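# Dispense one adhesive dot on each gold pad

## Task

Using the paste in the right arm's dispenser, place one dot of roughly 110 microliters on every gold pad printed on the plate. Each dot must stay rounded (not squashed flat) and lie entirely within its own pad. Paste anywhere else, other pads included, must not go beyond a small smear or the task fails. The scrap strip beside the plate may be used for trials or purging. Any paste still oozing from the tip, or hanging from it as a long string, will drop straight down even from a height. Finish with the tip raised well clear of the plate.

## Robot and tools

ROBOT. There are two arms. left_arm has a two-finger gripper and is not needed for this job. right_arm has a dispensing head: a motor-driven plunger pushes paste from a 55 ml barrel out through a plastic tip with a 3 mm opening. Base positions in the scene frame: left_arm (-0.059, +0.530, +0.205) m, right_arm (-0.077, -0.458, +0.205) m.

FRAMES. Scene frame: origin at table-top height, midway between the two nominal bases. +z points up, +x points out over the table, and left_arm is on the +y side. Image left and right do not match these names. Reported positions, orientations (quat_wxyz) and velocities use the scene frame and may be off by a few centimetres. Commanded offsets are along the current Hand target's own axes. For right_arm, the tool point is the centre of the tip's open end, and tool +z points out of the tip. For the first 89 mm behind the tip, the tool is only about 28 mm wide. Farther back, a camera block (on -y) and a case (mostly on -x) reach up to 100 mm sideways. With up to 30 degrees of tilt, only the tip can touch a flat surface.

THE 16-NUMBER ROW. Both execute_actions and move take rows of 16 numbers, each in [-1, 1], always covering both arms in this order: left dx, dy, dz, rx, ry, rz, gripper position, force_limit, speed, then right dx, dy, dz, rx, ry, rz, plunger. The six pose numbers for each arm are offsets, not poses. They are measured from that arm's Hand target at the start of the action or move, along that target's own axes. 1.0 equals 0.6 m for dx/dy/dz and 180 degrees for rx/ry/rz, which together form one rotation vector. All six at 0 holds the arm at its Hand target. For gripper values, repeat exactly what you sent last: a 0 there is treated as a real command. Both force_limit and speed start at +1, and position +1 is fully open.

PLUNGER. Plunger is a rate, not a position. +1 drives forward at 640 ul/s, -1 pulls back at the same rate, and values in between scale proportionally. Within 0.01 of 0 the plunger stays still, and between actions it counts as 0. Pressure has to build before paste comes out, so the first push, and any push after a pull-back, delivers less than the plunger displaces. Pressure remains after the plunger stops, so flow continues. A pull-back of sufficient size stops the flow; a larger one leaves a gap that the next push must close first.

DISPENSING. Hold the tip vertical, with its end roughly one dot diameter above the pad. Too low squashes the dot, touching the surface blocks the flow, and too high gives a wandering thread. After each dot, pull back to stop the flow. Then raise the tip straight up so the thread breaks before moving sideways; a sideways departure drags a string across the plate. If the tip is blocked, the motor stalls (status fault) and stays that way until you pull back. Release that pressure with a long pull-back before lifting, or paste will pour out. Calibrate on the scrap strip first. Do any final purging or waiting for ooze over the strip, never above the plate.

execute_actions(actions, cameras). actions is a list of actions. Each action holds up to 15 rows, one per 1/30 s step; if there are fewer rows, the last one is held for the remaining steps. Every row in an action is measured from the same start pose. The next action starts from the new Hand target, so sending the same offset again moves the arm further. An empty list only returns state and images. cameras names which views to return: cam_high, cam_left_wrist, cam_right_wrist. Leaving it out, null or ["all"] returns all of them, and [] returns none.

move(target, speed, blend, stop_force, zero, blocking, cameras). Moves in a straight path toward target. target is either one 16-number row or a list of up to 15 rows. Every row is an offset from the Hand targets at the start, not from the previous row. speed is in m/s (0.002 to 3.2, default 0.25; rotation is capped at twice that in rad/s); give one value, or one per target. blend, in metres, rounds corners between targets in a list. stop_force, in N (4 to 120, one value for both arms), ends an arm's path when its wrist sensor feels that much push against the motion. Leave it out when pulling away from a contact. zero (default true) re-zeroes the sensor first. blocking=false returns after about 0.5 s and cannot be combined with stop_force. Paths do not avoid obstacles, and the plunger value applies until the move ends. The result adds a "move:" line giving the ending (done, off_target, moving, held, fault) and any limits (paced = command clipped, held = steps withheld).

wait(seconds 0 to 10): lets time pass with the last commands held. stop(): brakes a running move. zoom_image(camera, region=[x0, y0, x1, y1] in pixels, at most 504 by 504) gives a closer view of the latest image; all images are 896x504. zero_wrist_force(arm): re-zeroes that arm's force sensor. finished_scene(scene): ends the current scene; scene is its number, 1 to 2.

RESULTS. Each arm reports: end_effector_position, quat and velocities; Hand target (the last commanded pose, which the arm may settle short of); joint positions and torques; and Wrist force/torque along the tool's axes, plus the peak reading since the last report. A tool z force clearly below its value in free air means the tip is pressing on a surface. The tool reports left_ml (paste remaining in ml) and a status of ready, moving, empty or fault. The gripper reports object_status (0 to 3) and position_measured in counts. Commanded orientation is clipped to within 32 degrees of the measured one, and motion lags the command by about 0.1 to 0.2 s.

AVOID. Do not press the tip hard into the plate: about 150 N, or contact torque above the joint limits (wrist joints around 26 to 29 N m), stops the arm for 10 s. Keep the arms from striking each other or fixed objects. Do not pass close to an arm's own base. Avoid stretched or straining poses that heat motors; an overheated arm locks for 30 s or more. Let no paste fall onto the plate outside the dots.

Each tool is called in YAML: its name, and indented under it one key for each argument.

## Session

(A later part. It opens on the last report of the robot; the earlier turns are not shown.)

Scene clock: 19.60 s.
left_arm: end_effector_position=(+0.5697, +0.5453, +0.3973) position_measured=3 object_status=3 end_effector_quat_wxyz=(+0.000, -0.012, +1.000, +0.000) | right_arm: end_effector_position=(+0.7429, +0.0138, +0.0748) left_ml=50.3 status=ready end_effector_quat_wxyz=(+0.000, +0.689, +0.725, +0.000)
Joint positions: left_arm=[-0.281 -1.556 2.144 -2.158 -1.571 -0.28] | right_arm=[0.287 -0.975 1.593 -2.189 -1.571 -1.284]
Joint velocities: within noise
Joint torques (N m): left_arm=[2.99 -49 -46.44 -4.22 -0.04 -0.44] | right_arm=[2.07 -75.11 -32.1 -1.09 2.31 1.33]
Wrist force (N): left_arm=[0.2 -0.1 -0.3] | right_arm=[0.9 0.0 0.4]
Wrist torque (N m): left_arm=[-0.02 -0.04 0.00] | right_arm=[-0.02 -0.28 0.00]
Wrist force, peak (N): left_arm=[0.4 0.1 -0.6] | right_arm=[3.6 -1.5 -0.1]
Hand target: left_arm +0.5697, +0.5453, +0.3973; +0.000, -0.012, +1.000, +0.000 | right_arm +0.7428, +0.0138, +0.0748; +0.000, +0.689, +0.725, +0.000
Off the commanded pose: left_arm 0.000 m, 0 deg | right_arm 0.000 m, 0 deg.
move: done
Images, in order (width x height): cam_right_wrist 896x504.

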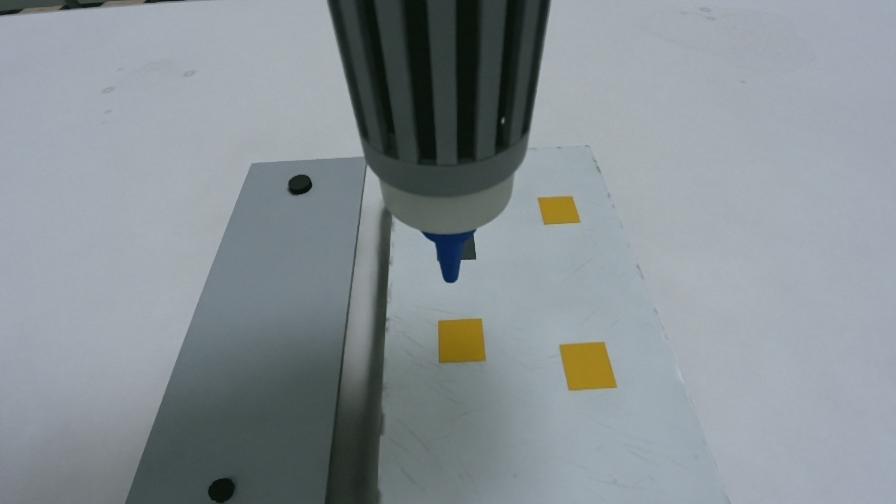

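move:
  target: [0,0,0,0,0,0,1,1,1,-0.0046,0.003,0.067,0,0,0,0]
  speed: 0.1
  cameras: ["cam_right_wrist"]

execute_actions:
  actions:
    - [[0,0,0,0,0,0,1,1,1,0,0,0,0,0,0,0.53125]]
  cameras: []

wait:
  seconds: 3.5
  cameras: ["cam_right_wrist"]

zoom_image:
  camera: "cam_right_wrist"
  region: [400, 210, 520, 310]

execute_actions:
  actions:
    - [[0,0,0,0,0,0,1,1,1,0,0,0,0,0,0,-0.1875]]
  cameras: []

move:
  target: [0,0,0,0,0,0,1,1,1,0,0,-0.067,0,0,0,0]
  speed: 0.1
  cameras: ["cam_right_wrist"]

zoom_image:
  camera: "cam_right_wrist"
  region: [400, 250, 520, 350]

Scene clock: 20.63 s.
left_arm: end_effector_position=(+0.5697, +0.5453, +0.3973) position_measured=3 object_status=3 end_effector_quat_wxyz=(+0.000, -0.012, +1.000, +0.000) | right_arm: end_effector_position=(+0.7446, +0.0111, +0.0342) left_ml=50.3 status=ready end_effector_quat_wxyz=(+0.000, +0.689, +0.725, +0.000) end_effector_velocity=(-0.001, +0.000, +0.003) end_effector_angular_velocity=(+0.000, +0.002, -0.001)
Joint positions: left_arm=[-0.281 -1.556 2.144 -2.158 -1.571 -0.28] | right_arm=[0.283 -0.935 1.611 -2.246 -1.571 -1.288]
Joint velocities: left_arm=[within noise] | right_arm=[0 -0.004 -0.002 0.007 0 0]
Joint torques (N m): left_arm=[2.15 -48.57 -46.49 -4.35 0.04 -0.5] | right_arm=[-9.82 -107.73 -44.81 -0.44 2.72 -2.09]
Wrist force (N): left_arm=[0.3 0.1 -0.3] | right_arm=[0.5 0.0 0.0]
Wrist torque (N m): left_arm=[0.03 -0.06 0.00] | right_arm=[-0.04 -0.16 -0.02]
Wrist force, peak (N): left_arm=[0.5 0.5 -0.5] | right_arm=[0.6 -0.1 2.1]
Hand target: left_arm +0.5697, +0.5453, +0.3973; +0.000, -0.012, +1.000, +0.000 | right_arm +0.7447, +0.0112, +0.0346; +0.000, +0.689, +0.725, +0.000
Off the commanded pose: left_arm 0.000 m, 0 deg | right_arm 0.000 m, 0 deg.
move: done
Images, in order (width x height): cam_right_wrist 896x504.

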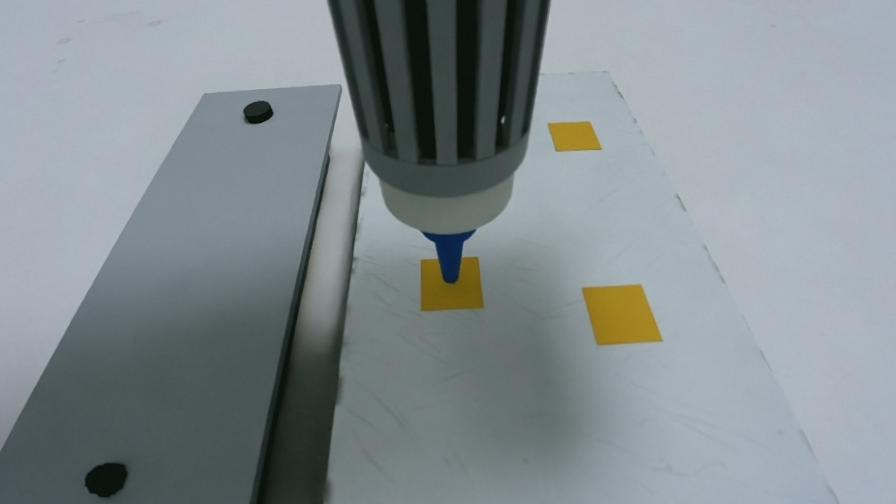

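Scene clock: 21.37 s.
left_arm: end_effector_position=(+0.5697, +0.5453, +0.3973) position_measured=3 object_status=3 end_effector_quat_wxyz=(+0.000, -0.012, +1.000, +0.000) | right_arm: end_effector_position=(+0.7447, +0.0111, +0.0346) left_ml=50.1 status=ready end_effector_quat_wxyz=(+0.000, +0.689, +0.725, +0.000)
Joint positions: left_arm=[-0.281 -1.556 2.144 -2.158 -1.571 -0.28] | right_arm=[0.283 -0.935 1.61 -2.246 -1.571 -1.288]
Joint velocities: within noise
Joint torques (N m): left_arm=[3.26 -49.03 -46.4 -4.33 0.1 -0.58] | right_arm=[5.4 -107.18 -44.05 -0.02 2.44 2.01]
Wrist force (N): left_arm=[0.4 0.2 -0.4] | right_arm=[0.5 -0.6 0.1]
Wrist torque (N m): left_arm=[0.03 -0.07 0.00] | right_arm=[-0.23 -0.15 -0.01]
Wrist force, peak (N): left_arm=[0.3 0.0 -0.7] | right_arm=[1.1 -0.2 -0.2]
Hand target: left_arm +0.5697, +0.5453, +0.3973; +0.000, -0.012, +1.000, +0.000 | right_arm +0.7447, +0.0112, +0.0346; +0.000, +0.689, +0.725, +0.000
Off the commanded pose: left_arm 0.000 m, 0 deg | right_arm 0.000 m, 0 deg.
No camera images: "cameras" was empty.

Scene clock: 24.87 s.
left_arm: end_effector_position=(+0.5697, +0.5453, +0.3973) position_measured=3 object_status=3 end_effector_quat_wxyz=(+0.000, -0.012, +1.000, +0.000) | right_arm: end_effector_position=(+0.7447, +0.0112, +0.0346) left_ml=50.1 status=ready end_effector_quat_wxyz=(+0.000, +0.689, +0.725, +0.000)
Joint positions: left_arm=[-0.281 -1.556 2.144 -2.158 -1.571 -0.28] | right_arm=[0.283 -0.935 1.61 -2.246 -1.571 -1.287]
Joint velocities: within noise
Joint torques (N m): left_arm=[3.33 -48.38 -45.69 -4.28 -0.07 -0.4] | right_arm=[10.3 -106.47 -37 -0.84 2.43 2.17]
Wrist force (N): left_arm=[0.3 0.2 -0.2] | right_arm=[1.0 0.1 0.1]
Wrist torque (N m): left_arm=[0.04 -0.05 0.00] | right_arm=[0.00 -0.34 -0.02]
Wrist force, peak (N): left_arm=[0.7 0.0 -0.3] | right_arm=[1.3 0.1 0.5]
Hand target: left_arm +0.5697, +0.5453, +0.3973; +0.000, -0.012, +1.000, +0.000 | right_arm +0.7447, +0.0112, +0.0346; +0.000, +0.689, +0.725, +0.000
Off the commanded pose: left_arm 0.000 m, 0 deg | right_arm 0.000 m, 0 deg.
wait: 3.50 s; at rest by 0.17 s
Images, in order (width x height): cam_right_wrist 896x504.

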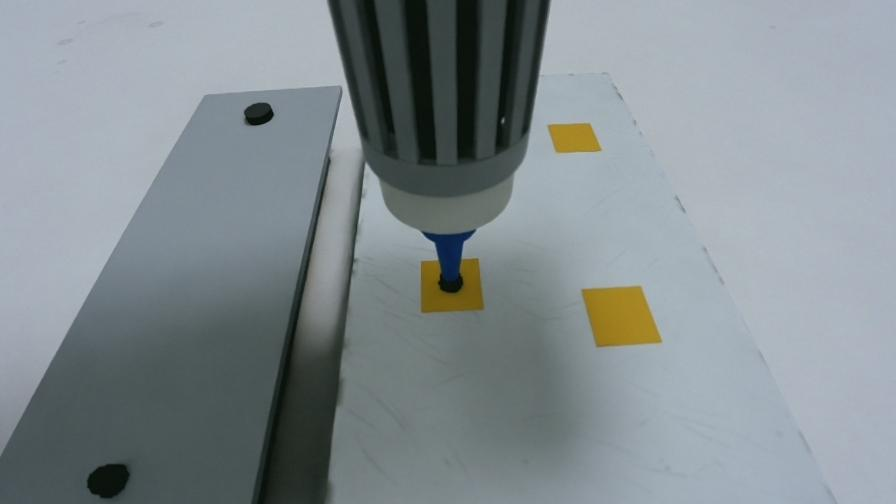

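Scaled by 4.200 from the camera's 896x504 image, which has a finer 1280x720 frame.

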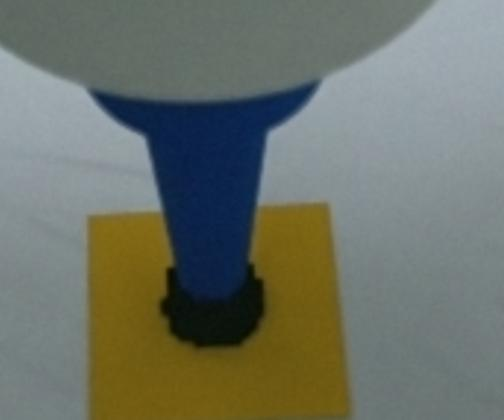

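Scene clock: 25.60 s.
left_arm: end_effector_position=(+0.5697, +0.5453, +0.3973) position_measured=3 object_status=3 end_effector_quat_wxyz=(+0.000, -0.012, +1.000, +0.000) | right_arm: end_effector_position=(+0.7447, +0.0112, +0.0346) left_ml=50.1 status=ready end_effector_quat_wxyz=(+0.000, +0.689, +0.725, +0.000)
Joint positions: left_arm=[-0.281 -1.556 2.144 -2.158 -1.571 -0.28] | right_arm=[0.283 -0.935 1.61 -2.246 -1.571 -1.287]
Joint velocities: within noise
Joint torques (N m): left_arm=[2.49 -49.33 -46.49 -4.1 0.08 -0.47] | right_arm=[9.72 -105.94 -35.37 -0.97 2.53 2.12]
Wrist force (N): left_arm=[0.0 0.0 -0.2] | right_arm=[0.4 -0.2 -0.1]
Wrist torque (N m): left_arm=[0.01 -0.01 0.01] | right_arm=[-0.10 -0.12 -0.02]
Wrist force, peak (N): left_arm=[0.5 0.0 -0.3] | right_arm=[1.3 -0.6 -0.3]
Hand target: left_arm +0.5697, +0.5453, +0.3973; +0.000, -0.012, +1.000, +0.000 | right_arm +0.7447, +0.0112, +0.0346; +0.000, +0.689, +0.725, +0.000
Off the commanded pose: left_arm 0.000 m, 0 deg | right_arm 0.000 m, 0 deg.
No camera images: "cameras" was empty.

Scene clock: 26.33 s.
left_arm: end_effector_position=(+0.5697, +0.5453, +0.3973) position_measured=3 object_status=3 end_effector_quat_wxyz=(+0.000, -0.012, +1.000, +0.000) | right_arm: end_effector_position=(+0.7448, +0.0112, +0.0751) left_ml=50.1 status=ready end_effector_quat_wxyz=(+0.000, +0.689, +0.725, +0.000) end_effector_velocity=(+0.001, +0.000, -0.003) end_effector_angular_velocity=(+0.001, -0.002, -0.002)
Joint positions: left_arm=[-0.281 -1.556 2.144 -2.158 -1.571 -0.28] | right_arm=[0.283 -0.975 1.592 -2.188 -1.571 -1.287]
Joint velocities: left_arm=[within noise] | right_arm=[0 0.003 0.002 -0.007 0 0.001]
Joint torques (N m): left_arm=[1.76 -49.46 -45.95 -4.26 0.01 -0.46] | right_arm=[10.16 -69.07 -28.41 -8.23 2.45 1.93]
Wrist force (N): left_arm=[0.4 0.0 0.0] | right_arm=[1.0 -0.5 0.1]
Wrist torque (N m): left_arm=[-0.01 -0.08 0.00] | right_arm=[-0.18 -0.30 0.01]
Wrist force, peak (N): left_arm=[0.4 0.3 -0.4] | right_arm=[0.9 -0.5 1.9]
Hand target: left_arm +0.5697, +0.5453, +0.3973; +0.000, -0.012, +1.000, +0.000 | right_arm +0.7447, +0.0112, +0.0748; +0.000, +0.689, +0.725, +0.000
Off the commanded pose: left_arm 0.000 m, 0 deg | right_arm 0.000 m, 0 deg.
move: done
Images, in order (width x height): cam_right_wrist 896x504.

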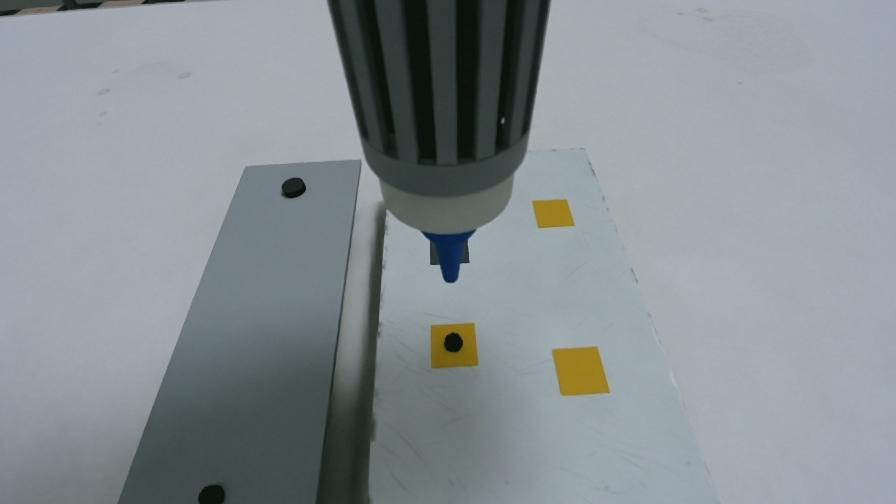

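Scaled by 4.200 from the camera's 896x504 image, which has a finer 1280x720 frame.

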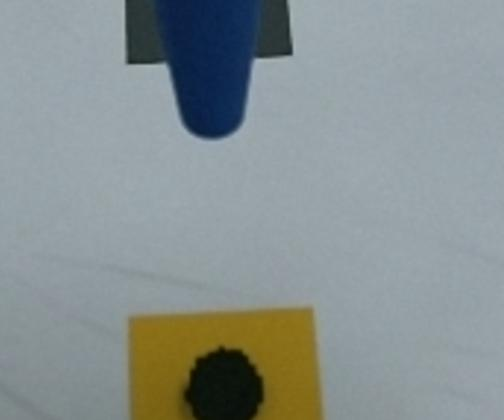

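move:
  target: [0,0,0,0,0,0,1,1,1,-0.0727,-0.0145,0,0,0,0,0]
  cameras: ["cam_right_wrist"]

zoom_image:
  camera: "cam_right_wrist"
  region: [380, 270, 540, 430]

Scene clock: 27.20 s.
left_arm: end_effector_position=(+0.5697, +0.5453, +0.3973) position_measured=3 object_status=3 end_effector_quat_wxyz=(+0.000, -0.012, +1.000, +0.000) | right_arm: end_effector_position=(+0.7384, -0.0330, +0.0749) left_ml=50.1 status=ready end_effector_quat_wxyz=(+0.000, +0.689, +0.725, +0.000) end_effector_velocity=(+0.001, +0.003, +0.001) end_effector_angular_velocity=(+0.000, -0.002, -0.002)
Joint positions: left_arm=[-0.281 -1.556 2.144 -2.158 -1.571 -0.28] | right_arm=[0.24 -1.011 1.655 -2.215 -1.571 -1.331]
Joint velocities: left_arm=[within noise] | right_arm=[0.003 0.002 -0.005 0.001 0 0.005]
Joint torques (N m): left_arm=[2.44 -48.68 -46.31 -4.12 0.11 -0.27] | right_arm=[20.35 -64.5 -46.87 -0.81 -1.24 2.52]
Wrist force (N): left_arm=[0.3 0.1 -0.2] | right_arm=[1.3 -0.1 0.6]
Wrist torque (N m): left_arm=[0.03 -0.05 0.00] | right_arm=[-0.09 -0.46 -0.02]
Wrist force, peak (N): left_arm=[0.4 0.2 -0.7] | right_arm=[2.2 -0.4 0.3]
Hand target: left_arm +0.5697, +0.5453, +0.3973; +0.000, -0.012, +1.000, +0.000 | right_arm +0.7382, -0.0328, +0.0748; +0.000, +0.689, +0.725, +0.000
Off the commanded pose: left_arm 0.000 m, 0 deg | right_arm 0.000 m, 0 deg.
move: done
Images, in order (width x height): cam_right_wrist 896x504.

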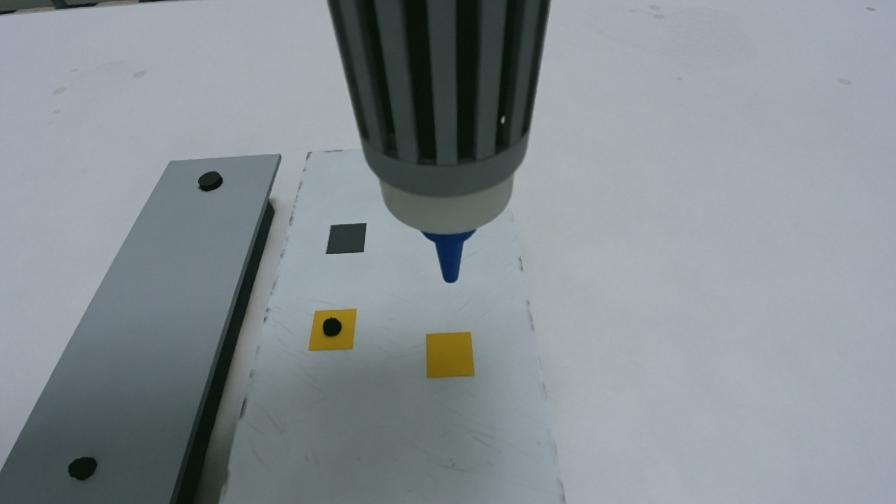

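Scaled by 3.150 from the camera's 896x504 image, which has a finer 1280x720 frame.

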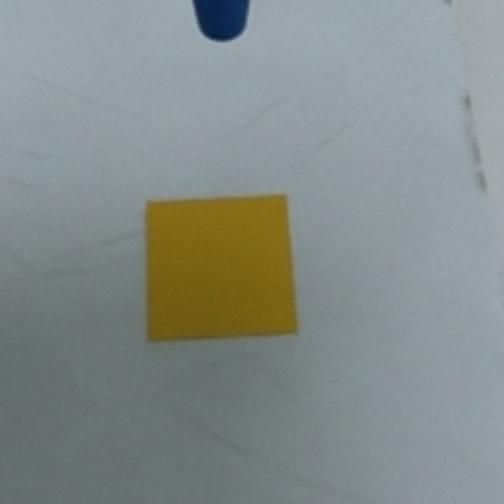

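move:
  target: [0,0,0,0,0,0,1,1,1,0.002,-0.005,0.067,0,0,0,0]
  speed: 0.1
  cameras: ["cam_right_wrist"]

execute_actions:
  actions:
    - [[0,0,0,0,0,0,1,1,1,0,0,0,0,0,0,0.53125]]
  cameras: []

wait:
  seconds: 3.5
  cameras: []

execute_actions:
  actions:
    - [[0,0,0,0,0,0,1,1,1,0,0,0,0,0,0,-0.1875]]
  cameras: []

move:
  target: [0,0,0,0,0,0,1,1,1,0,0,-0.067,0,0,0,0]
  speed: 0.1
  cameras: ["cam_right_wrist"]

zoom_image:
  camera: "cam_right_wrist"
  region: [400, 250, 520, 350]

Scene clock: 28.27 s.
left_arm: end_effector_position=(+0.5697, +0.5453, +0.3973) position_measured=3 object_status=3 end_effector_quat_wxyz=(+0.000, -0.012, +1.000, +0.000) | right_arm: end_effector_position=(+0.7351, -0.0318, +0.0343) left_ml=50.1 status=ready end_effector_quat_wxyz=(+0.000, +0.689, +0.725, +0.000)
Joint positions: left_arm=[-0.281 -1.556 2.144 -2.158 -1.571 -0.28] | right_arm=[0.242 -0.972 1.678 -2.276 -1.571 -1.329]
Joint velocities: within noise
Joint torques (N m): left_arm=[2.52 -48.75 -46.43 -4.15 0.09 -0.39] | right_arm=[8.94 -103.1 -44.56 0.35 -0.21 1.31]
Wrist force (N): left_arm=[0.1 0.1 -0.5] | right_arm=[0.7 -0.5 0.1]
Wrist torque (N m): left_arm=[0.02 -0.03 0.00] | right_arm=[-0.22 -0.25 -0.03]
Wrist force, peak (N): left_arm=[0.4 0.1 -0.6] | right_arm=[1.1 0.0 -1.5]
Hand target: left_arm +0.5697, +0.5453, +0.3973; +0.000, -0.012, +1.000, +0.000 | right_arm +0.7352, -0.0318, +0.0346; +0.000, +0.689, +0.725, +0.000
Off the commanded pose: left_arm 0.000 m, 0 deg | right_arm 0.000 m, 0 deg.
move: done
Images, in order (width x height): cam_right_wrist 896x504.

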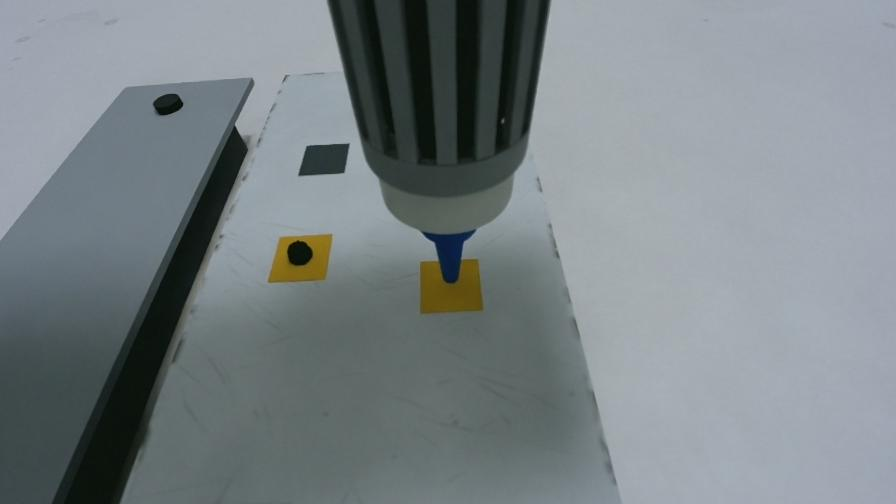

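Scene clock: 29.00 s.
left_arm: end_effector_position=(+0.5697, +0.5453, +0.3973) position_measured=3 object_status=3 end_effector_quat_wxyz=(+0.000, -0.012, +1.000, +0.000) | right_arm: end_effector_position=(+0.7352, -0.0318, +0.0346) left_ml=50.0 status=ready end_effector_quat_wxyz=(+0.000, +0.689, +0.725, +0.000)
Joint positions: left_arm=[-0.281 -1.556 2.144 -2.158 -1.571 -0.28] | right_arm=[0.242 -0.973 1.678 -2.276 -1.571 -1.329]
Joint velocities: within noise
Joint torques (N m): left_arm=[2.96 -49.56 -46.2 -4 0.2 -0.64] | right_arm=[-2.22 -103.68 -43.21 -0.12 0.36 -1.84]
Wrist force (N): left_arm=[0.1 0.2 -0.3] | right_arm=[1.0 0.2 -0.1]
Wrist torque (N m): left_arm=[0.03 -0.03 0.00] | right_arm=[0.03 -0.31 -0.04]
Wrist force, peak (N): left_arm=[0.1 0.5 -0.5] | right_arm=[1.1 -0.4 -0.3]
Hand target: left_arm +0.5697, +0.5453, +0.3973; +0.000, -0.012, +1.000, +0.000 | right_arm +0.7352, -0.0318, +0.0346; +0.000, +0.689, +0.725, +0.000
Off the commanded pose: left_arm 0.000 m, 0 deg | right_arm 0.000 m, 0 deg.
No camera images: "cameras" was empty.

Scene clock: 32.50 s.
left_arm: end_effector_position=(+0.5697, +0.5453, +0.3973) position_measured=3 object_status=3 end_effector_quat_wxyz=(+0.000, -0.012, +1.000, +0.000) | right_arm: end_effector_position=(+0.7352, -0.0318, +0.0346) left_ml=50.0 status=ready end_effector_quat_wxyz=(+0.000, +0.689, +0.725, +0.000)
Joint positions: left_arm=[-0.281 -1.556 2.144 -2.158 -1.571 -0.28] | right_arm=[0.242 -0.973 1.678 -2.276 -1.571 -1.329]
Joint velocities: within noise
Joint torques (N m): left_arm=[2.35 -48.62 -46.35 -4.16 0.17 -0.55] | right_arm=[-12.39 -103.14 -35.8 -0.96 2.59 -2.62]
Wrist force (N): left_arm=[0.4 -0.1 -0.2] | right_arm=[0.6 -0.4 0.4]
Wrist torque (N m): left_arm=[-0.02 -0.08 0.00] | right_arm=[-0.20 -0.21 -0.03]
Wrist force, peak (N): left_arm=[0.5 0.3 -0.4] | right_arm=[1.3 -0.2 -0.2]
Hand target: left_arm +0.5697, +0.5453, +0.3973; +0.000, -0.012, +1.000, +0.000 | right_arm +0.7352, -0.0318, +0.0346; +0.000, +0.689, +0.725, +0.000
Off the commanded pose: left_arm 0.000 m, 0 deg | right_arm 0.000 m, 0 deg.
wait: 3.50 s; at rest by 0.17 s
No camera images: "cameras" was empty.

Scene clock: 33.23 s.
left_arm: end_effector_position=(+0.5697, +0.5453, +0.3973) position_measured=3 object_status=3 end_effector_quat_wxyz=(+0.000, -0.012, +1.000, +0.000) | right_arm: end_effector_position=(+0.7352, -0.0318, +0.0346) left_ml=50.0 status=ready end_effector_quat_wxyz=(+0.000, +0.689, +0.725, +0.000)
Joint positions: left_arm=[-0.281 -1.556 2.144 -2.158 -1.571 -0.28] | right_arm=[0.242 -0.973 1.678 -2.276 -1.571 -1.329]
Joint velocities: within noise
Joint torques (N m): left_arm=[1.53 -48.77 -45.98 -3.95 0.04 -0.54] | right_arm=[-12.11 -101.72 -34.36 -0.83 2.62 -2.73]
Wrist force (N): left_arm=[0.3 0.1 -0.3] | right_arm=[0.6 -0.1 0.3]
Wrist torque (N m): left_arm=[0.02 -0.05 0.00] | right_arm=[-0.09 -0.20 -0.03]
Wrist force, peak (N): left_arm=[0.4 0.1 -0.5] | right_arm=[1.1 0.0 -0.3]
Hand target: left_arm +0.5697, +0.5453, +0.3973; +0.000, -0.012, +1.000, +0.000 | right_arm +0.7352, -0.0318, +0.0346; +0.000, +0.689, +0.725, +0.000
Off the commanded pose: left_arm 0.000 m, 0 deg | right_arm 0.000 m, 0 deg.
No camera images: "cameras" was empty.

Scene clock: 33.97 s.
left_arm: end_effector_position=(+0.5697, +0.5453, +0.3973) position_measured=3 object_status=3 end_effector_quat_wxyz=(+0.000, -0.012, +1.000, +0.000) | right_arm: end_effector_position=(+0.7353, -0.0318, +0.0751) left_ml=50.0 status=ready end_effector_quat_wxyz=(+0.000, +0.689, +0.725, +0.000) end_effector_velocity=(+0.000, +0.001, -0.004) end_effector_angular_velocity=(+0.000, -0.001, +0.001)
Joint positions: left_arm=[-0.281 -1.556 2.144 -2.158 -1.571 -0.28] | right_arm=[0.242 -1.014 1.66 -2.216 -1.571 -1.329]
Joint velocities: left_arm=[within noise] | right_arm=[0.001 0.003 0.003 -0.007 0 0]
Joint torques (N m): left_arm=[1.87 -48.97 -46.34 -4.05 0.21 -0.4] | right_arm=[-11.98 -63.2 -27.42 -8.17 2.62 -2.38]
Wrist force (N): left_arm=[0.3 -0.1 -0.1] | right_arm=[0.9 -0.4 0.2]
Wrist torque (N m): left_arm=[-0.01 -0.06 0.00] | right_arm=[-0.19 -0.31 -0.03]
Wrist force, peak (N): left_arm=[0.4 0.0 -0.5] | right_arm=[0.7 -0.2 2.3]
Hand target: left_arm +0.5697, +0.5453, +0.3973; +0.000, -0.012, +1.000, +0.000 | right_arm +0.7352, -0.0318, +0.0748; +0.000, +0.689, +0.725, +0.000
Off the commanded pose: left_arm 0.000 m, 0 deg | right_arm 0.000 m, 0 deg.
move: done
Images, in order (width x height): cam_right_wrist 896x504.

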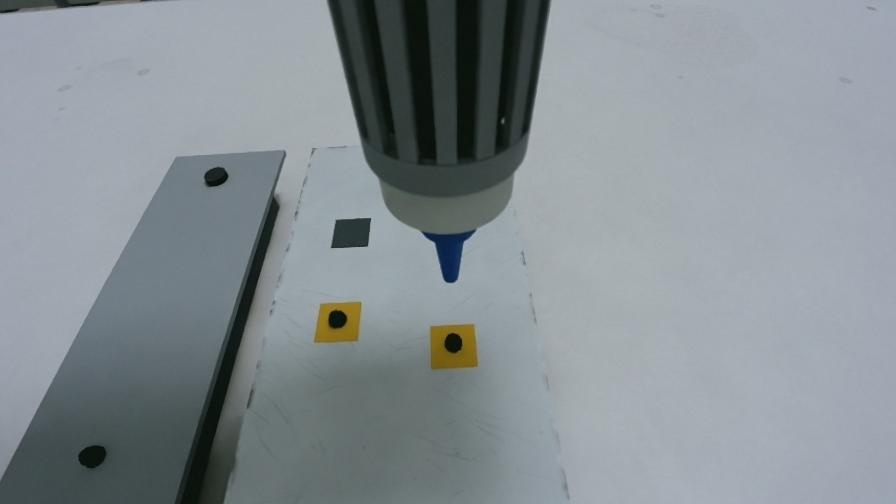

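Scaled by 4.200 from the camera's 896x504 image, which has a finer 1280x720 frame.

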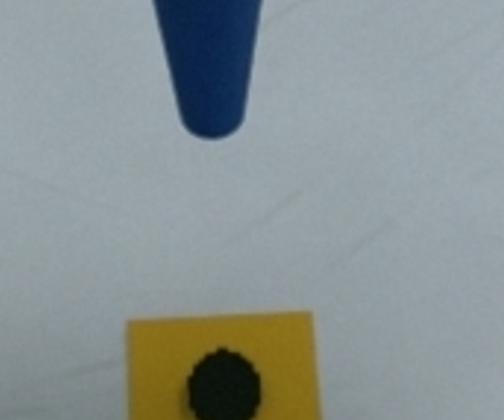

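move:
  target: [0,0,0,0,0,0,1,1,1,-0.0085,0.1187,0,0,0,0,0]
  cameras: ["cam_right_wrist"]

zoom_image:
  camera: "cam_right_wrist"
  region: [380, 270, 540, 430]

Scene clock: 35.10 s.
left_arm: end_effector_position=(+0.5697, +0.5453, +0.3973) position_measured=3 object_status=3 end_effector_quat_wxyz=(+0.000, -0.012, +1.000, +0.000) | right_arm: end_effector_position=(+0.8064, -0.0334, +0.0746) left_ml=50.0 status=ready end_effector_quat_wxyz=(+0.000, +0.689, +0.725, +0.000)
Joint positions: left_arm=[-0.281 -1.556 2.144 -2.158 -1.571 -0.28] | right_arm=[0.219 -0.928 1.511 -2.153 -1.571 -1.352]
Joint velocities: within noise
Joint torques (N m): left_arm=[2.14 -47.89 -46.1 -3.92 0.24 -0.62] | right_arm=[15.74 -101.96 -43.65 -7.96 -0.69 2.52]
Wrist force (N): left_arm=[0.2 0.1 -0.4] | right_arm=[1.0 0.0 -0.1]
Wrist torque (N m): left_arm=[0.02 -0.04 0.00] | right_arm=[-0.05 -0.34 0.01]
Wrist force, peak (N): left_arm=[0.5 0.0 -0.3] | right_arm=[1.7 -2.7 0.2]
Hand target: left_arm +0.5697, +0.5453, +0.3973; +0.000, -0.012, +1.000, +0.000 | right_arm +0.8066, -0.0333, +0.0748; +0.000, +0.689, +0.725, +0.000
Off the commanded pose: left_arm 0.000 m, 0 deg | right_arm 0.000 m, 0 deg.
move: done
Images, in order (width x height): cam_right_wrist 896x504.

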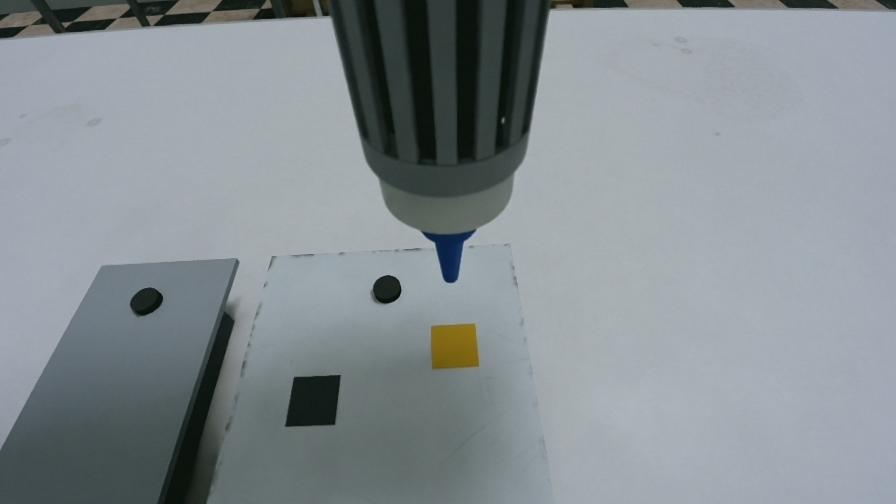

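Scaled by 3.150 from the camera's 896x504 image, which has a finer 1280x720 frame.

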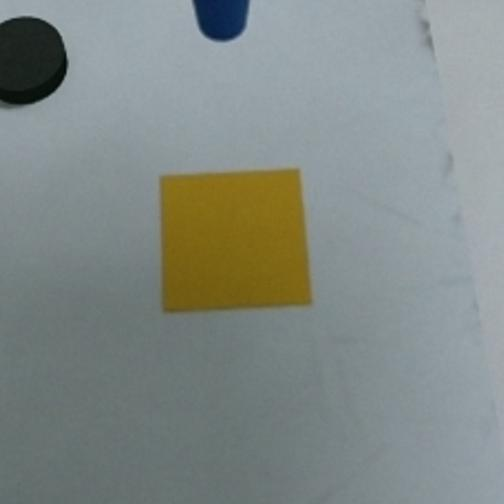

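move:
  target: [0,0,0,0,0,0,1,1,1,-0.0005,0,0.067,0,0,0,0]
  speed: 0.1
  cameras: []

execute_actions:
  actions:
    - [[0,0,0,0,0,0,1,1,1,0,0,0,0,0,0,0.53125]]
  cameras: []

wait:
  seconds: 3.5
  cameras: []

execute_actions:
  actions:
    - [[0,0,0,0,0,0,1,1,1,0,0,0,0,0,0,-0.1875]]
  cameras: []

move:
  target: [0,0,0,0,0,0,1,1,1,0,0,-0.067,0,0,0,0]
  speed: 0.1
  cameras: ["cam_right_wrist"]

zoom_image:
  camera: "cam_right_wrist"
  region: [400, 250, 520, 350]

move:
  target: [0,0,0,0,0,0,1,1,1,-0.002,-0.2297,0,0,0,0,0]
  cameras: ["cam_right_wrist"]

zoom_image:
  camera: "cam_right_wrist"
  region: [380, 270, 540, 430]

Scene clock: 38.70 s.
left_arm: end_effector_position=(+0.5697, +0.5453, +0.3973) position_measured=3 object_status=3 end_effector_quat_wxyz=(+0.000, -0.012, +1.000, +0.000) | right_arm: end_effector_position=(+0.8065, -0.0336, +0.0342) left_ml=50.0 status=ready end_effector_quat_wxyz=(+0.000, +0.689, +0.725, +0.000) end_effector_velocity=(+0.001, +0.000, +0.004) end_effector_angular_velocity=(+0.000, -0.001, +0.000)
Joint positions: left_arm=[-0.281 -1.556 2.144 -2.158 -1.571 -0.28] | right_arm=[0.219 -0.89 1.529 -2.209 -1.571 -1.352]
Joint velocities: left_arm=[within noise] | right_arm=[-0.001 -0.004 -0.002 0.005 0 0]
Joint torques (N m): left_arm=[0.91 -49.03 -46.19 -3.95 0.37 -0.46] | right_arm=[-19.95 -110.92 -45.28 -0.41 -1.77 -3.29]
Wrist force (N): left_arm=[0.2 0.0 -0.3] | right_arm=[1.0 0.3 -0.5]
Wrist torque (N m): left_arm=[0.01 -0.03 0.00] | right_arm=[0.09 -0.33 0.01]
Wrist force, peak (N): left_arm=[0.4 0.0 -0.7] | right_arm=[1.2 0.8 -2.8]
Hand target: left_arm +0.5697, +0.5453, +0.3973; +0.000, -0.012, +1.000, +0.000 | right_arm +0.8066, -0.0336, +0.0346; +0.000, +0.689, +0.725, +0.000
Off the commanded pose: left_arm 0.000 m, 0 deg | right_arm 0.000 m, 0 deg.
move: done
No camera images: "cameras" was empty.

Scene clock: 39.43 s.
left_arm: end_effector_position=(+0.5697, +0.5453, +0.3973) position_measured=3 object_status=3 end_effector_quat_wxyz=(+0.000, -0.012, +1.000, +0.000) | right_arm: end_effector_position=(+0.8066, -0.0336, +0.0346) left_ml=49.9 status=ready end_effector_quat_wxyz=(+0.000, +0.689, +0.725, +0.000)
Joint positions: left_arm=[-0.281 -1.556 2.144 -2.158 -1.571 -0.28] | right_arm=[0.219 -0.891 1.529 -2.209 -1.571 -1.352]
Joint velocities: within noise
Joint torques (N m): left_arm=[1.88 -48.6 -46.46 -3.96 0.29 -0.64] | right_arm=[-18.97 -110.68 -44.84 -0.2 -1.43 -3.09]
Wrist force (N): left_arm=[0.3 0.2 -0.4] | right_arm=[0.8 0.1 -0.3]
Wrist torque (N m): left_arm=[0.04 -0.06 0.01] | right_arm=[0.03 -0.27 0.01]
Wrist force, peak (N): left_arm=[0.5 0.1 -0.6] | right_arm=[1.3 -0.2 -0.1]
Hand target: left_arm +0.5697, +0.5453, +0.3973; +0.000, -0.012, +1.000, +0.000 | right_arm +0.8066, -0.0336, +0.0346; +0.000, +0.689, +0.725, +0.000
Off the commanded pose: left_arm 0.000 m, 0 deg | right_arm 0.000 m, 0 deg.
No camera images: "cameras" was empty.

Scene clock: 42.93 s.
left_arm: end_effector_position=(+0.5697, +0.5453, +0.3973) position_measured=3 object_status=3 end_effector_quat_wxyz=(+0.000, -0.012, +1.000, +0.000) | right_arm: end_effector_position=(+0.8066, -0.0336, +0.0346) left_ml=49.9 status=ready end_effector_quat_wxyz=(+0.000, +0.689, +0.725, +0.000)
Joint positions: left_arm=[-0.281 -1.556 2.144 -2.158 -1.571 -0.28] | right_arm=[0.219 -0.891 1.529 -2.209 -1.571 -1.352]
Joint velocities: within noise
Joint torques (N m): left_arm=[1.97 -49.15 -46.08 -4.12 0.16 -0.67] | right_arm=[-17.6 -111.23 -37.5 -0.81 -0.16 -3.2]
Wrist force (N): left_arm=[0.3 0.1 0.0] | right_arm=[1.2 0.1 -0.1]
Wrist torque (N m): left_arm=[0.02 -0.05 0.01] | right_arm=[0.02 -0.41 0.00]
Wrist force, peak (N): left_arm=[0.3 0.1 -0.7] | right_arm=[1.2 0.1 -0.6]
Hand target: left_arm +0.5697, +0.5453, +0.3973; +0.000, -0.012, +1.000, +0.000 | right_arm +0.8066, -0.0336, +0.0346; +0.000, +0.689, +0.725, +0.000
Off the commanded pose: left_arm 0.000 m, 0 deg | right_arm 0.000 m, 0 deg.
wait: 3.50 s; at rest by 0.17 s
No camera images: "cameras" was empty.

Scene clock: 43.67 s.
left_arm: end_effector_position=(+0.5697, +0.5453, +0.3973) position_measured=3 object_status=3 end_effector_quat_wxyz=(+0.000, -0.012, +1.000, +0.000) | right_arm: end_effector_position=(+0.8066, -0.0336, +0.0346) left_ml=49.9 status=ready end_effector_quat_wxyz=(+0.000, +0.689, +0.725, +0.000)
Joint positions: left_arm=[-0.281 -1.556 2.144 -2.158 -1.571 -0.28] | right_arm=[0.219 -0.891 1.529 -2.209 -1.571 -1.352]
Joint velocities: within noise
Joint torques (N m): left_arm=[3.34 -49.18 -45.96 -3.98 0.23 -0.75] | right_arm=[-16.79 -109.41 -36.33 -1.05 0.24 -3.12]
Wrist force (N): left_arm=[0.4 0.0 -0.3] | right_arm=[0.9 0.4 0.0]
Wrist torque (N m): left_arm=[0.01 -0.07 0.00] | right_arm=[0.12 -0.29 0.00]
Wrist force, peak (N): left_arm=[0.2 0.4 -0.6] | right_arm=[1.5 0.2 -0.1]
Hand target: left_arm +0.5697, +0.5453, +0.3973; +0.000, -0.012, +1.000, +0.000 | right_arm +0.8066, -0.0336, +0.0346; +0.000, +0.689, +0.725, +0.000
Off the commanded pose: left_arm 0.000 m, 0 deg | right_arm 0.000 m, 0 deg.
No camera images: "cameras" was empty.

Scene clock: 44.40 s.
left_arm: end_effector_position=(+0.5697, +0.5453, +0.3973) position_measured=3 object_status=3 end_effector_quat_wxyz=(+0.000, -0.012, +1.000, +0.000) | right_arm: end_effector_position=(+0.8067, -0.0336, +0.0751) left_ml=49.9 status=ready end_effector_quat_wxyz=(+0.000, +0.689, +0.725, +0.000) end_effector_velocity=(+0.001, +0.000, -0.003) end_effector_angular_velocity=(+0.001, -0.002, +0.001)
Joint positions: left_arm=[-0.281 -1.556 2.144 -2.158 -1.571 -0.28] | right_arm=[0.219 -0.929 1.511 -2.153 -1.571 -1.352]
Joint velocities: left_arm=[within noise] | right_arm=[0 0.003 0.002 -0.007 0 -0.001]
Joint torques (N m): left_arm=[1.61 -49.83 -46.43 -3.67 0.29 -0.75] | right_arm=[-16.94 -70.91 -30.07 -7.92 0.62 -2.99]
Wrist force (N): left_arm=[0.6 0.1 -0.5] | right_arm=[0.7 -0.2 -0.5]
Wrist torque (N m): left_arm=[0.01 -0.10 0.01] | right_arm=[-0.10 -0.21 0.01]
Wrist force, peak (N): left_arm=[0.6 0.1 -0.5] | right_arm=[0.3 0.4 -1.8]
Hand target: left_arm +0.5697, +0.5453, +0.3973; +0.000, -0.012, +1.000, +0.000 | right_arm +0.8066, -0.0336, +0.0748; +0.000, +0.689, +0.725, +0.000
Off the commanded pose: left_arm 0.000 m, 0 deg | right_arm 0.000 m, 0 deg.
move: done
Images, in order (width x height): cam_right_wrist 896x504.

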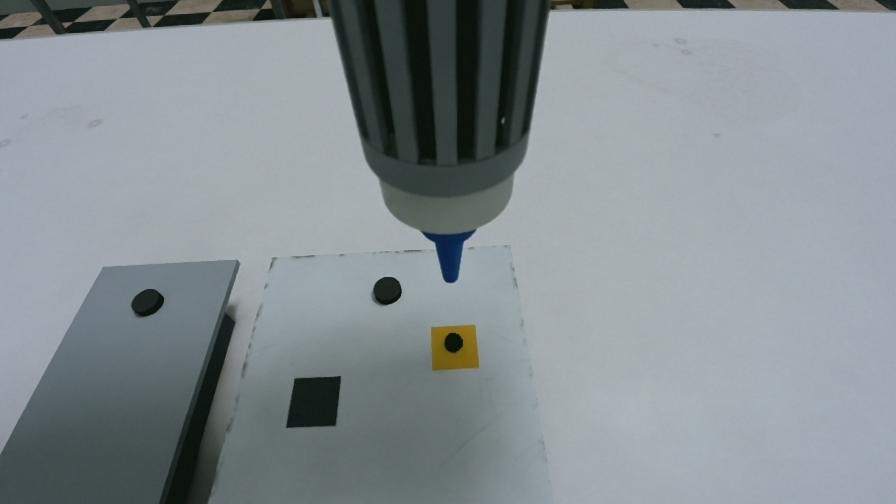

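Scaled by 4.200 from the camera's 896x504 image, which has a finer 1280x720 frame.

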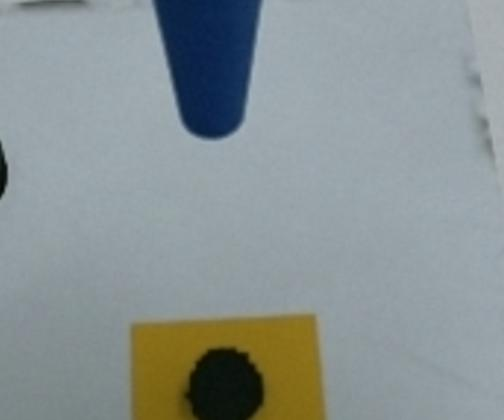

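Scene clock: 45.43 s.
left_arm: end_effector_position=(+0.5697, +0.5453, +0.3973) position_measured=3 object_status=3 end_effector_quat_wxyz=(+0.000, -0.012, +1.000, +0.000) | right_arm: end_effector_position=(+0.6692, -0.0416, +0.0749) left_ml=49.9 status=ready end_effector_quat_wxyz=(+0.000, +0.689, +0.725, +0.000)
Joint positions: left_arm=[-0.281 -1.556 2.144 -2.158 -1.571 -0.28] | right_arm=[0.253 -1.097 1.799 -2.273 -1.571 -1.317]
Joint velocities: within noise
Joint torques (N m): left_arm=[2.47 -49.69 -46.22 -4.04 0.31 -0.71] | right_arm=[-20.29 -72.9 -26.86 -0.11 0.93 -2.46]
Wrist force (N): left_arm=[0.2 -0.1 -0.3] | right_arm=[0.8 0.3 0.3]
Wrist torque (N m): left_arm=[-0.02 -0.04 0.00] | right_arm=[0.04 -0.24 -0.06]
Wrist force, peak (N): left_arm=[0.2 0.4 -0.6] | right_arm=[0.9 -3.2 0.5]
Hand target: left_arm +0.5697, +0.5453, +0.3973; +0.000, -0.012, +1.000, +0.000 | right_arm +0.6690, -0.0417, +0.0748; +0.000, +0.689, +0.725, +0.000
Off the commanded pose: left_arm 0.000 m, 0 deg | right_arm 0.000 m, 0 deg.
move: done
Images, in order (width x height): cam_right_wrist 896x504.

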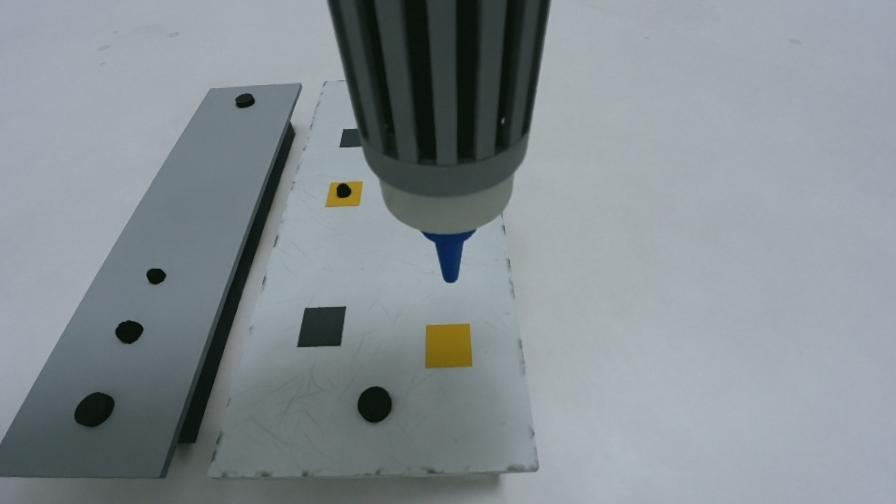

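Scaled by 3.150 from the camera's 896x504 image, which has a finer 1280x720 frame.

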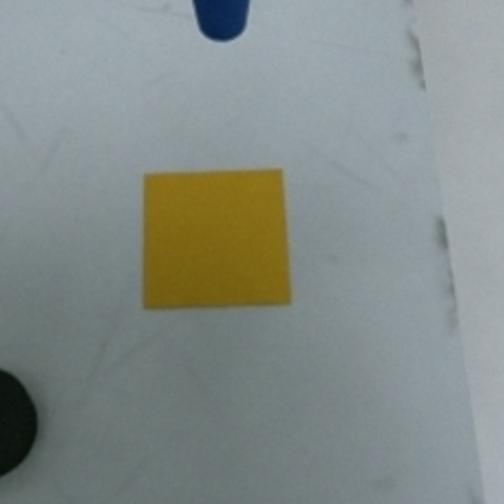

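move:
  target: [0,0,0,0,0,0,1,1,1,0.003,0,0.067,0,0,0,0]
  speed: 0.1
  cameras: []

execute_actions:
  actions:
    - [[0,0,0,0,0,0,1,1,1,0,0,0,0,0,0,0.53125]]
  cameras: []

wait:
  seconds: 3.5
  cameras: []

execute_actions:
  actions:
    - [[0,0,0,0,0,0,1,1,1,0,0,0,0,0,0,-0.25]]
  cameras: []

move:
  target: [0,0,0,0,0,0,1,1,1,0,0,-0.067,0,0,0,0]
  speed: 0.1
  cameras: ["cam_right_wrist"]

zoom_image:
  camera: "cam_right_wrist"
  region: [400, 250, 520, 350]

move:
  target: [0,0,0,0,0,0,1,1,1,0,-0.1,-0.25,0,0,0,0]
  cameras: ["cam_right_wrist"]

zoom_image:
  camera: "cam_right_wrist"
  region: [350, 220, 750, 420]

Scene clock: 46.60 s.
left_arm: end_effector_position=(+0.5697, +0.5453, +0.3973) position_measured=3 object_status=3 end_effector_quat_wxyz=(+0.000, -0.012, +1.000, +0.000) | right_arm: end_effector_position=(+0.6688, -0.0400, +0.0344) left_ml=49.9 status=ready end_effector_quat_wxyz=(+0.000, +0.689, +0.725, +0.000) end_effector_velocity=(+0.000, +0.000, +0.002) end_effector_angular_velocity=(+0.000, +0.001, -0.001)
Joint positions: left_arm=[-0.281 -1.556 2.144 -2.158 -1.571 -0.28] | right_arm=[0.255 -1.05 1.816 -2.336 -1.571 -1.315]
Joint velocities: left_arm=[within noise] | right_arm=[0 -0.003 -0.002 0.005 0 0.001]
Joint torques (N m): left_arm=[2.8 -49.07 -46.38 -3.97 0.48 -0.85] | right_arm=[14.58 -96.29 -42.97 -0.61 2.67 2.34]
Wrist force (N): left_arm=[0.4 0.1 -0.2] | right_arm=[1.4 0.5 -0.1]
Wrist torque (N m): left_arm=[0.02 -0.07 0.00] | right_arm=[0.13 -0.47 -0.03]
Wrist force, peak (N): left_arm=[0.4 0.3 -0.3] | right_arm=[0.6 -0.2 1.9]
Hand target: left_arm +0.5697, +0.5453, +0.3973; +0.000, -0.012, +1.000, +0.000 | right_arm +0.6689, -0.0399, +0.0346; +0.000, +0.689, +0.725, +0.000
Off the commanded pose: left_arm 0.000 m, 0 deg | right_arm 0.000 m, 0 deg.
move: done
No camera images: "cameras" was empty.

Scene clock: 47.33 s.
left_arm: end_effector_position=(+0.5697, +0.5453, +0.3973) position_measured=3 object_status=3 end_effector_quat_wxyz=(+0.000, -0.012, +1.000, +0.000) | right_arm: end_effector_position=(+0.6689, -0.0399, +0.0346) left_ml=49.8 status=ready end_effector_quat_wxyz=(+0.000, +0.689, +0.725, +0.000)
Joint positions: left_arm=[-0.281 -1.556 2.144 -2.158 -1.571 -0.28] | right_arm=[0.255 -1.05 1.815 -2.336 -1.571 -1.315]
Joint velocities: within noise
Joint torques (N m): left_arm=[2.41 -49.89 -46.64 -3.96 0.38 -0.84] | right_arm=[12.7 -95.95 -41.17 -0.23 2.46 -0.15]
Wrist force (N): left_arm=[0.3 0.0 -0.3] | right_arm=[0.9 0.1 0.1]
Wrist torque (N m): left_arm=[0.00 -0.05 0.00] | right_arm=[-0.02 -0.30 -0.03]
Wrist force, peak (N): left_arm=[0.4 -0.1 -0.6] | right_arm=[1.2 -0.5 0.0]
Hand target: left_arm +0.5697, +0.5453, +0.3973; +0.000, -0.012, +1.000, +0.000 | right_arm +0.6689, -0.0399, +0.0346; +0.000, +0.689, +0.725, +0.000
Off the commanded pose: left_arm 0.000 m, 0 deg | right_arm 0.000 m, 0 deg.
No camera images: "cameras" was empty.

Scene clock: 50.83 s.
left_arm: end_effector_position=(+0.5697, +0.5453, +0.3973) position_measured=3 object_status=3 end_effector_quat_wxyz=(+0.000, -0.012, +1.000, +0.000) | right_arm: end_effector_position=(+0.6689, -0.0399, +0.0346) left_ml=49.8 status=ready end_effector_quat_wxyz=(+0.000, +0.689, +0.725, +0.000)
Joint positions: left_arm=[-0.281 -1.556 2.144 -2.158 -1.571 -0.28] | right_arm=[0.255 -1.05 1.815 -2.336 -1.571 -1.315]
Joint velocities: within noise
Joint torques (N m): left_arm=[3.13 -50.33 -45.91 -3.87 0.15 -0.8] | right_arm=[5.71 -95.64 -34.25 -0.89 2.54 -2.1]
Wrist force (N): left_arm=[0.3 -0.2 -0.1] | right_arm=[1.5 0.0 0.3]
Wrist torque (N m): left_arm=[-0.04 -0.05 0.00] | right_arm=[-0.05 -0.50 -0.03]
Wrist force, peak (N): left_arm=[0.4 0.5 -0.4] | right_arm=[1.5 -0.1 -0.1]
Hand target: left_arm +0.5697, +0.5453, +0.3973; +0.000, -0.012, +1.000, +0.000 | right_arm +0.6689, -0.0399, +0.0346; +0.000, +0.689, +0.725, +0.000
Off the commanded pose: left_arm 0.000 m, 0 deg | right_arm 0.000 m, 0 deg.
wait: 3.50 s; at rest by 0.17 s
No camera images: "cameras" was empty.

Scene clock: 51.57 s.
left_arm: end_effector_position=(+0.5697, +0.5453, +0.3973) position_measured=3 object_status=3 end_effector_quat_wxyz=(+0.000, -0.012, +1.000, +0.000) | right_arm: end_effector_position=(+0.6689, -0.0399, +0.0346) left_ml=49.8 status=ready end_effector_quat_wxyz=(+0.000, +0.689, +0.725, +0.000)
Joint positions: left_arm=[-0.281 -1.556 2.144 -2.158 -1.571 -0.28] | right_arm=[0.255 -1.05 1.815 -2.336 -1.571 -1.315]
Joint velocities: within noise
Joint torques (N m): left_arm=[1.53 -48.15 -46.47 -3.84 0.15 -0.84] | right_arm=[4.35 -95.07 -32.95 -0.99 2.44 -2.17]
Wrist force (N): left_arm=[0.3 0.3 -0.3] | right_arm=[0.3 -0.3 -0.1]
Wrist torque (N m): left_arm=[0.06 -0.06 0.00] | right_arm=[-0.15 -0.07 -0.03]
Wrist force, peak (N): left_arm=[0.4 0.2 -0.7] | right_arm=[1.2 0.3 0.0]
Hand target: left_arm +0.5697, +0.5453, +0.3973; +0.000, -0.012, +1.000, +0.000 | right_arm +0.6689, -0.0399, +0.0346; +0.000, +0.689, +0.725, +0.000
Off the commanded pose: left_arm 0.000 m, 0 deg | right_arm 0.000 m, 0 deg.
No camera images: "cameras" was empty.

Scene clock: 52.33 s.
left_arm: end_effector_position=(+0.5697, +0.5453, +0.3973) position_measured=3 object_status=3 end_effector_quat_wxyz=(+0.000, -0.012, +1.000, +0.000) | right_arm: end_effector_position=(+0.6690, -0.0399, +0.0750) left_ml=49.8 status=ready end_effector_quat_wxyz=(+0.000, +0.689, +0.725, +0.000)
Joint positions: left_arm=[-0.281 -1.556 2.144 -2.158 -1.571 -0.28] | right_arm=[0.255 -1.096 1.797 -2.272 -1.571 -1.315]
Joint velocities: within noise
Joint torques (N m): left_arm=[2.3 -49.96 -45.69 -3.83 0.34 -0.73] | right_arm=[3.81 -54.83 -26.92 -8.34 2.27 -1.88]
Wrist force (N): left_arm=[0.3 0.2 -0.3] | right_arm=[1.0 0.0 0.5]
Wrist torque (N m): left_arm=[0.03 -0.05 0.01] | right_arm=[-0.04 -0.33 -0.05]
Wrist force, peak (N): left_arm=[0.5 0.1 -0.3] | right_arm=[0.8 0.1 2.3]
Hand target: left_arm +0.5697, +0.5453, +0.3973; +0.000, -0.012, +1.000, +0.000 | right_arm +0.6689, -0.0399, +0.0748; +0.000, +0.689, +0.725, +0.000
Off the commanded pose: left_arm 0.000 m, 0 deg | right_arm 0.000 m, 0 deg.
move: done
Images, in order (width x height): cam_right_wrist 896x504.

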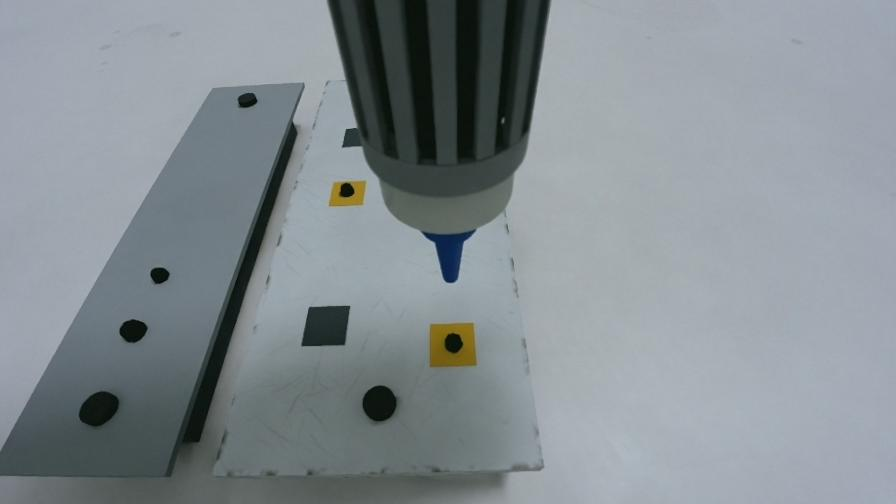

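Scaled by 4.200 from the camera's 896x504 image, which has a finer 1280x720 frame.

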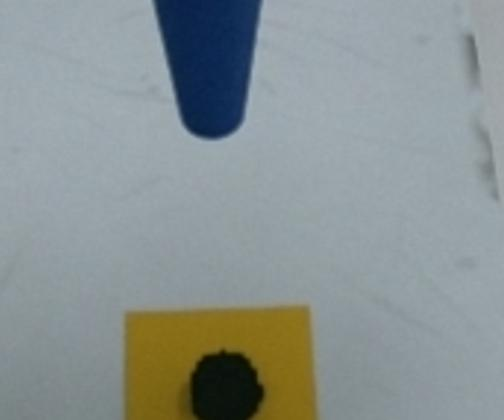

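Scene clock: 53.47 s.
left_arm: end_effector_position=(+0.5697, +0.5453, +0.3973) position_measured=3 object_status=3 end_effector_quat_wxyz=(+0.000, -0.012, +1.000, +0.000) | right_arm: end_effector_position=(+0.6090, -0.0428, +0.2248) left_ml=49.8 status=ready end_effector_quat_wxyz=(+0.000, +0.689, +0.725, +0.000)
Joint positions: left_arm=[-0.281 -1.556 2.144 -2.158 -1.571 -0.28] | right_arm=[0.275 -1.312 1.797 -2.056 -1.571 -1.296]
Joint velocities: within noise
Joint torques (N m): left_arm=[2.57 -48.7 -46.28 -3.79 0.53 -0.93] | right_arm=[-17.72 -66.25 -32.11 -5.58 2.29 -2.28]
Wrist force (N): left_arm=[0.1 0.1 -0.3] | right_arm=[0.7 -0.4 -0.4]
Wrist torque (N m): left_arm=[0.02 -0.03 0.00] | right_arm=[-0.19 -0.25 0.00]
Wrist force, peak (N): left_arm=[0.3 0.1 -0.7] | right_arm=[0.5 1.3 3.2]
Hand target: left_arm +0.5697, +0.5453, +0.3973; +0.000, -0.012, +1.000, +0.000 | right_arm +0.6090, -0.0430, +0.2248; +0.000, +0.689, +0.725, +0.000
Off the commanded pose: left_arm 0.000 m, 0 deg | right_arm 0.000 m, 0 deg.
move: done
Images, in order (width x height): cam_right_wrist 896x504.

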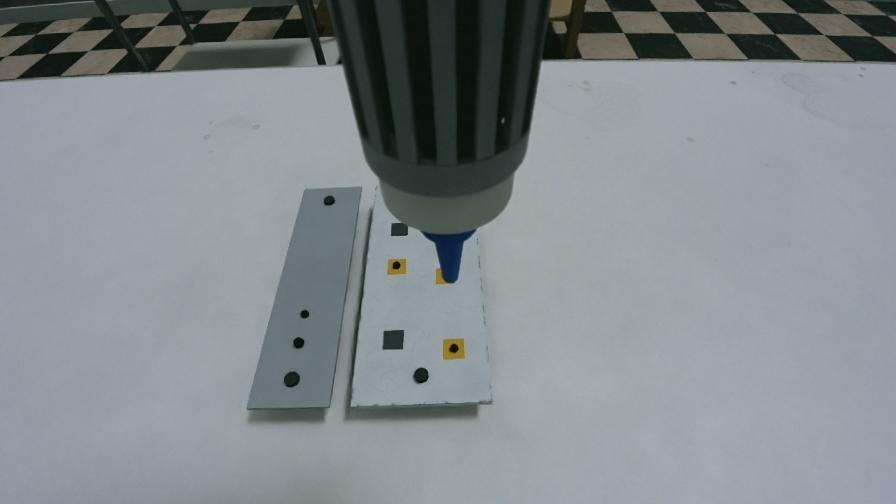

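Scaled by 1.260 from the camera's 896x504 image, which has a finer 1280x720 frame.

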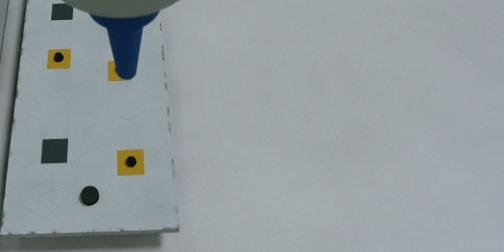

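finished_scene:
  scene: 2

The scene is finished: the task was done.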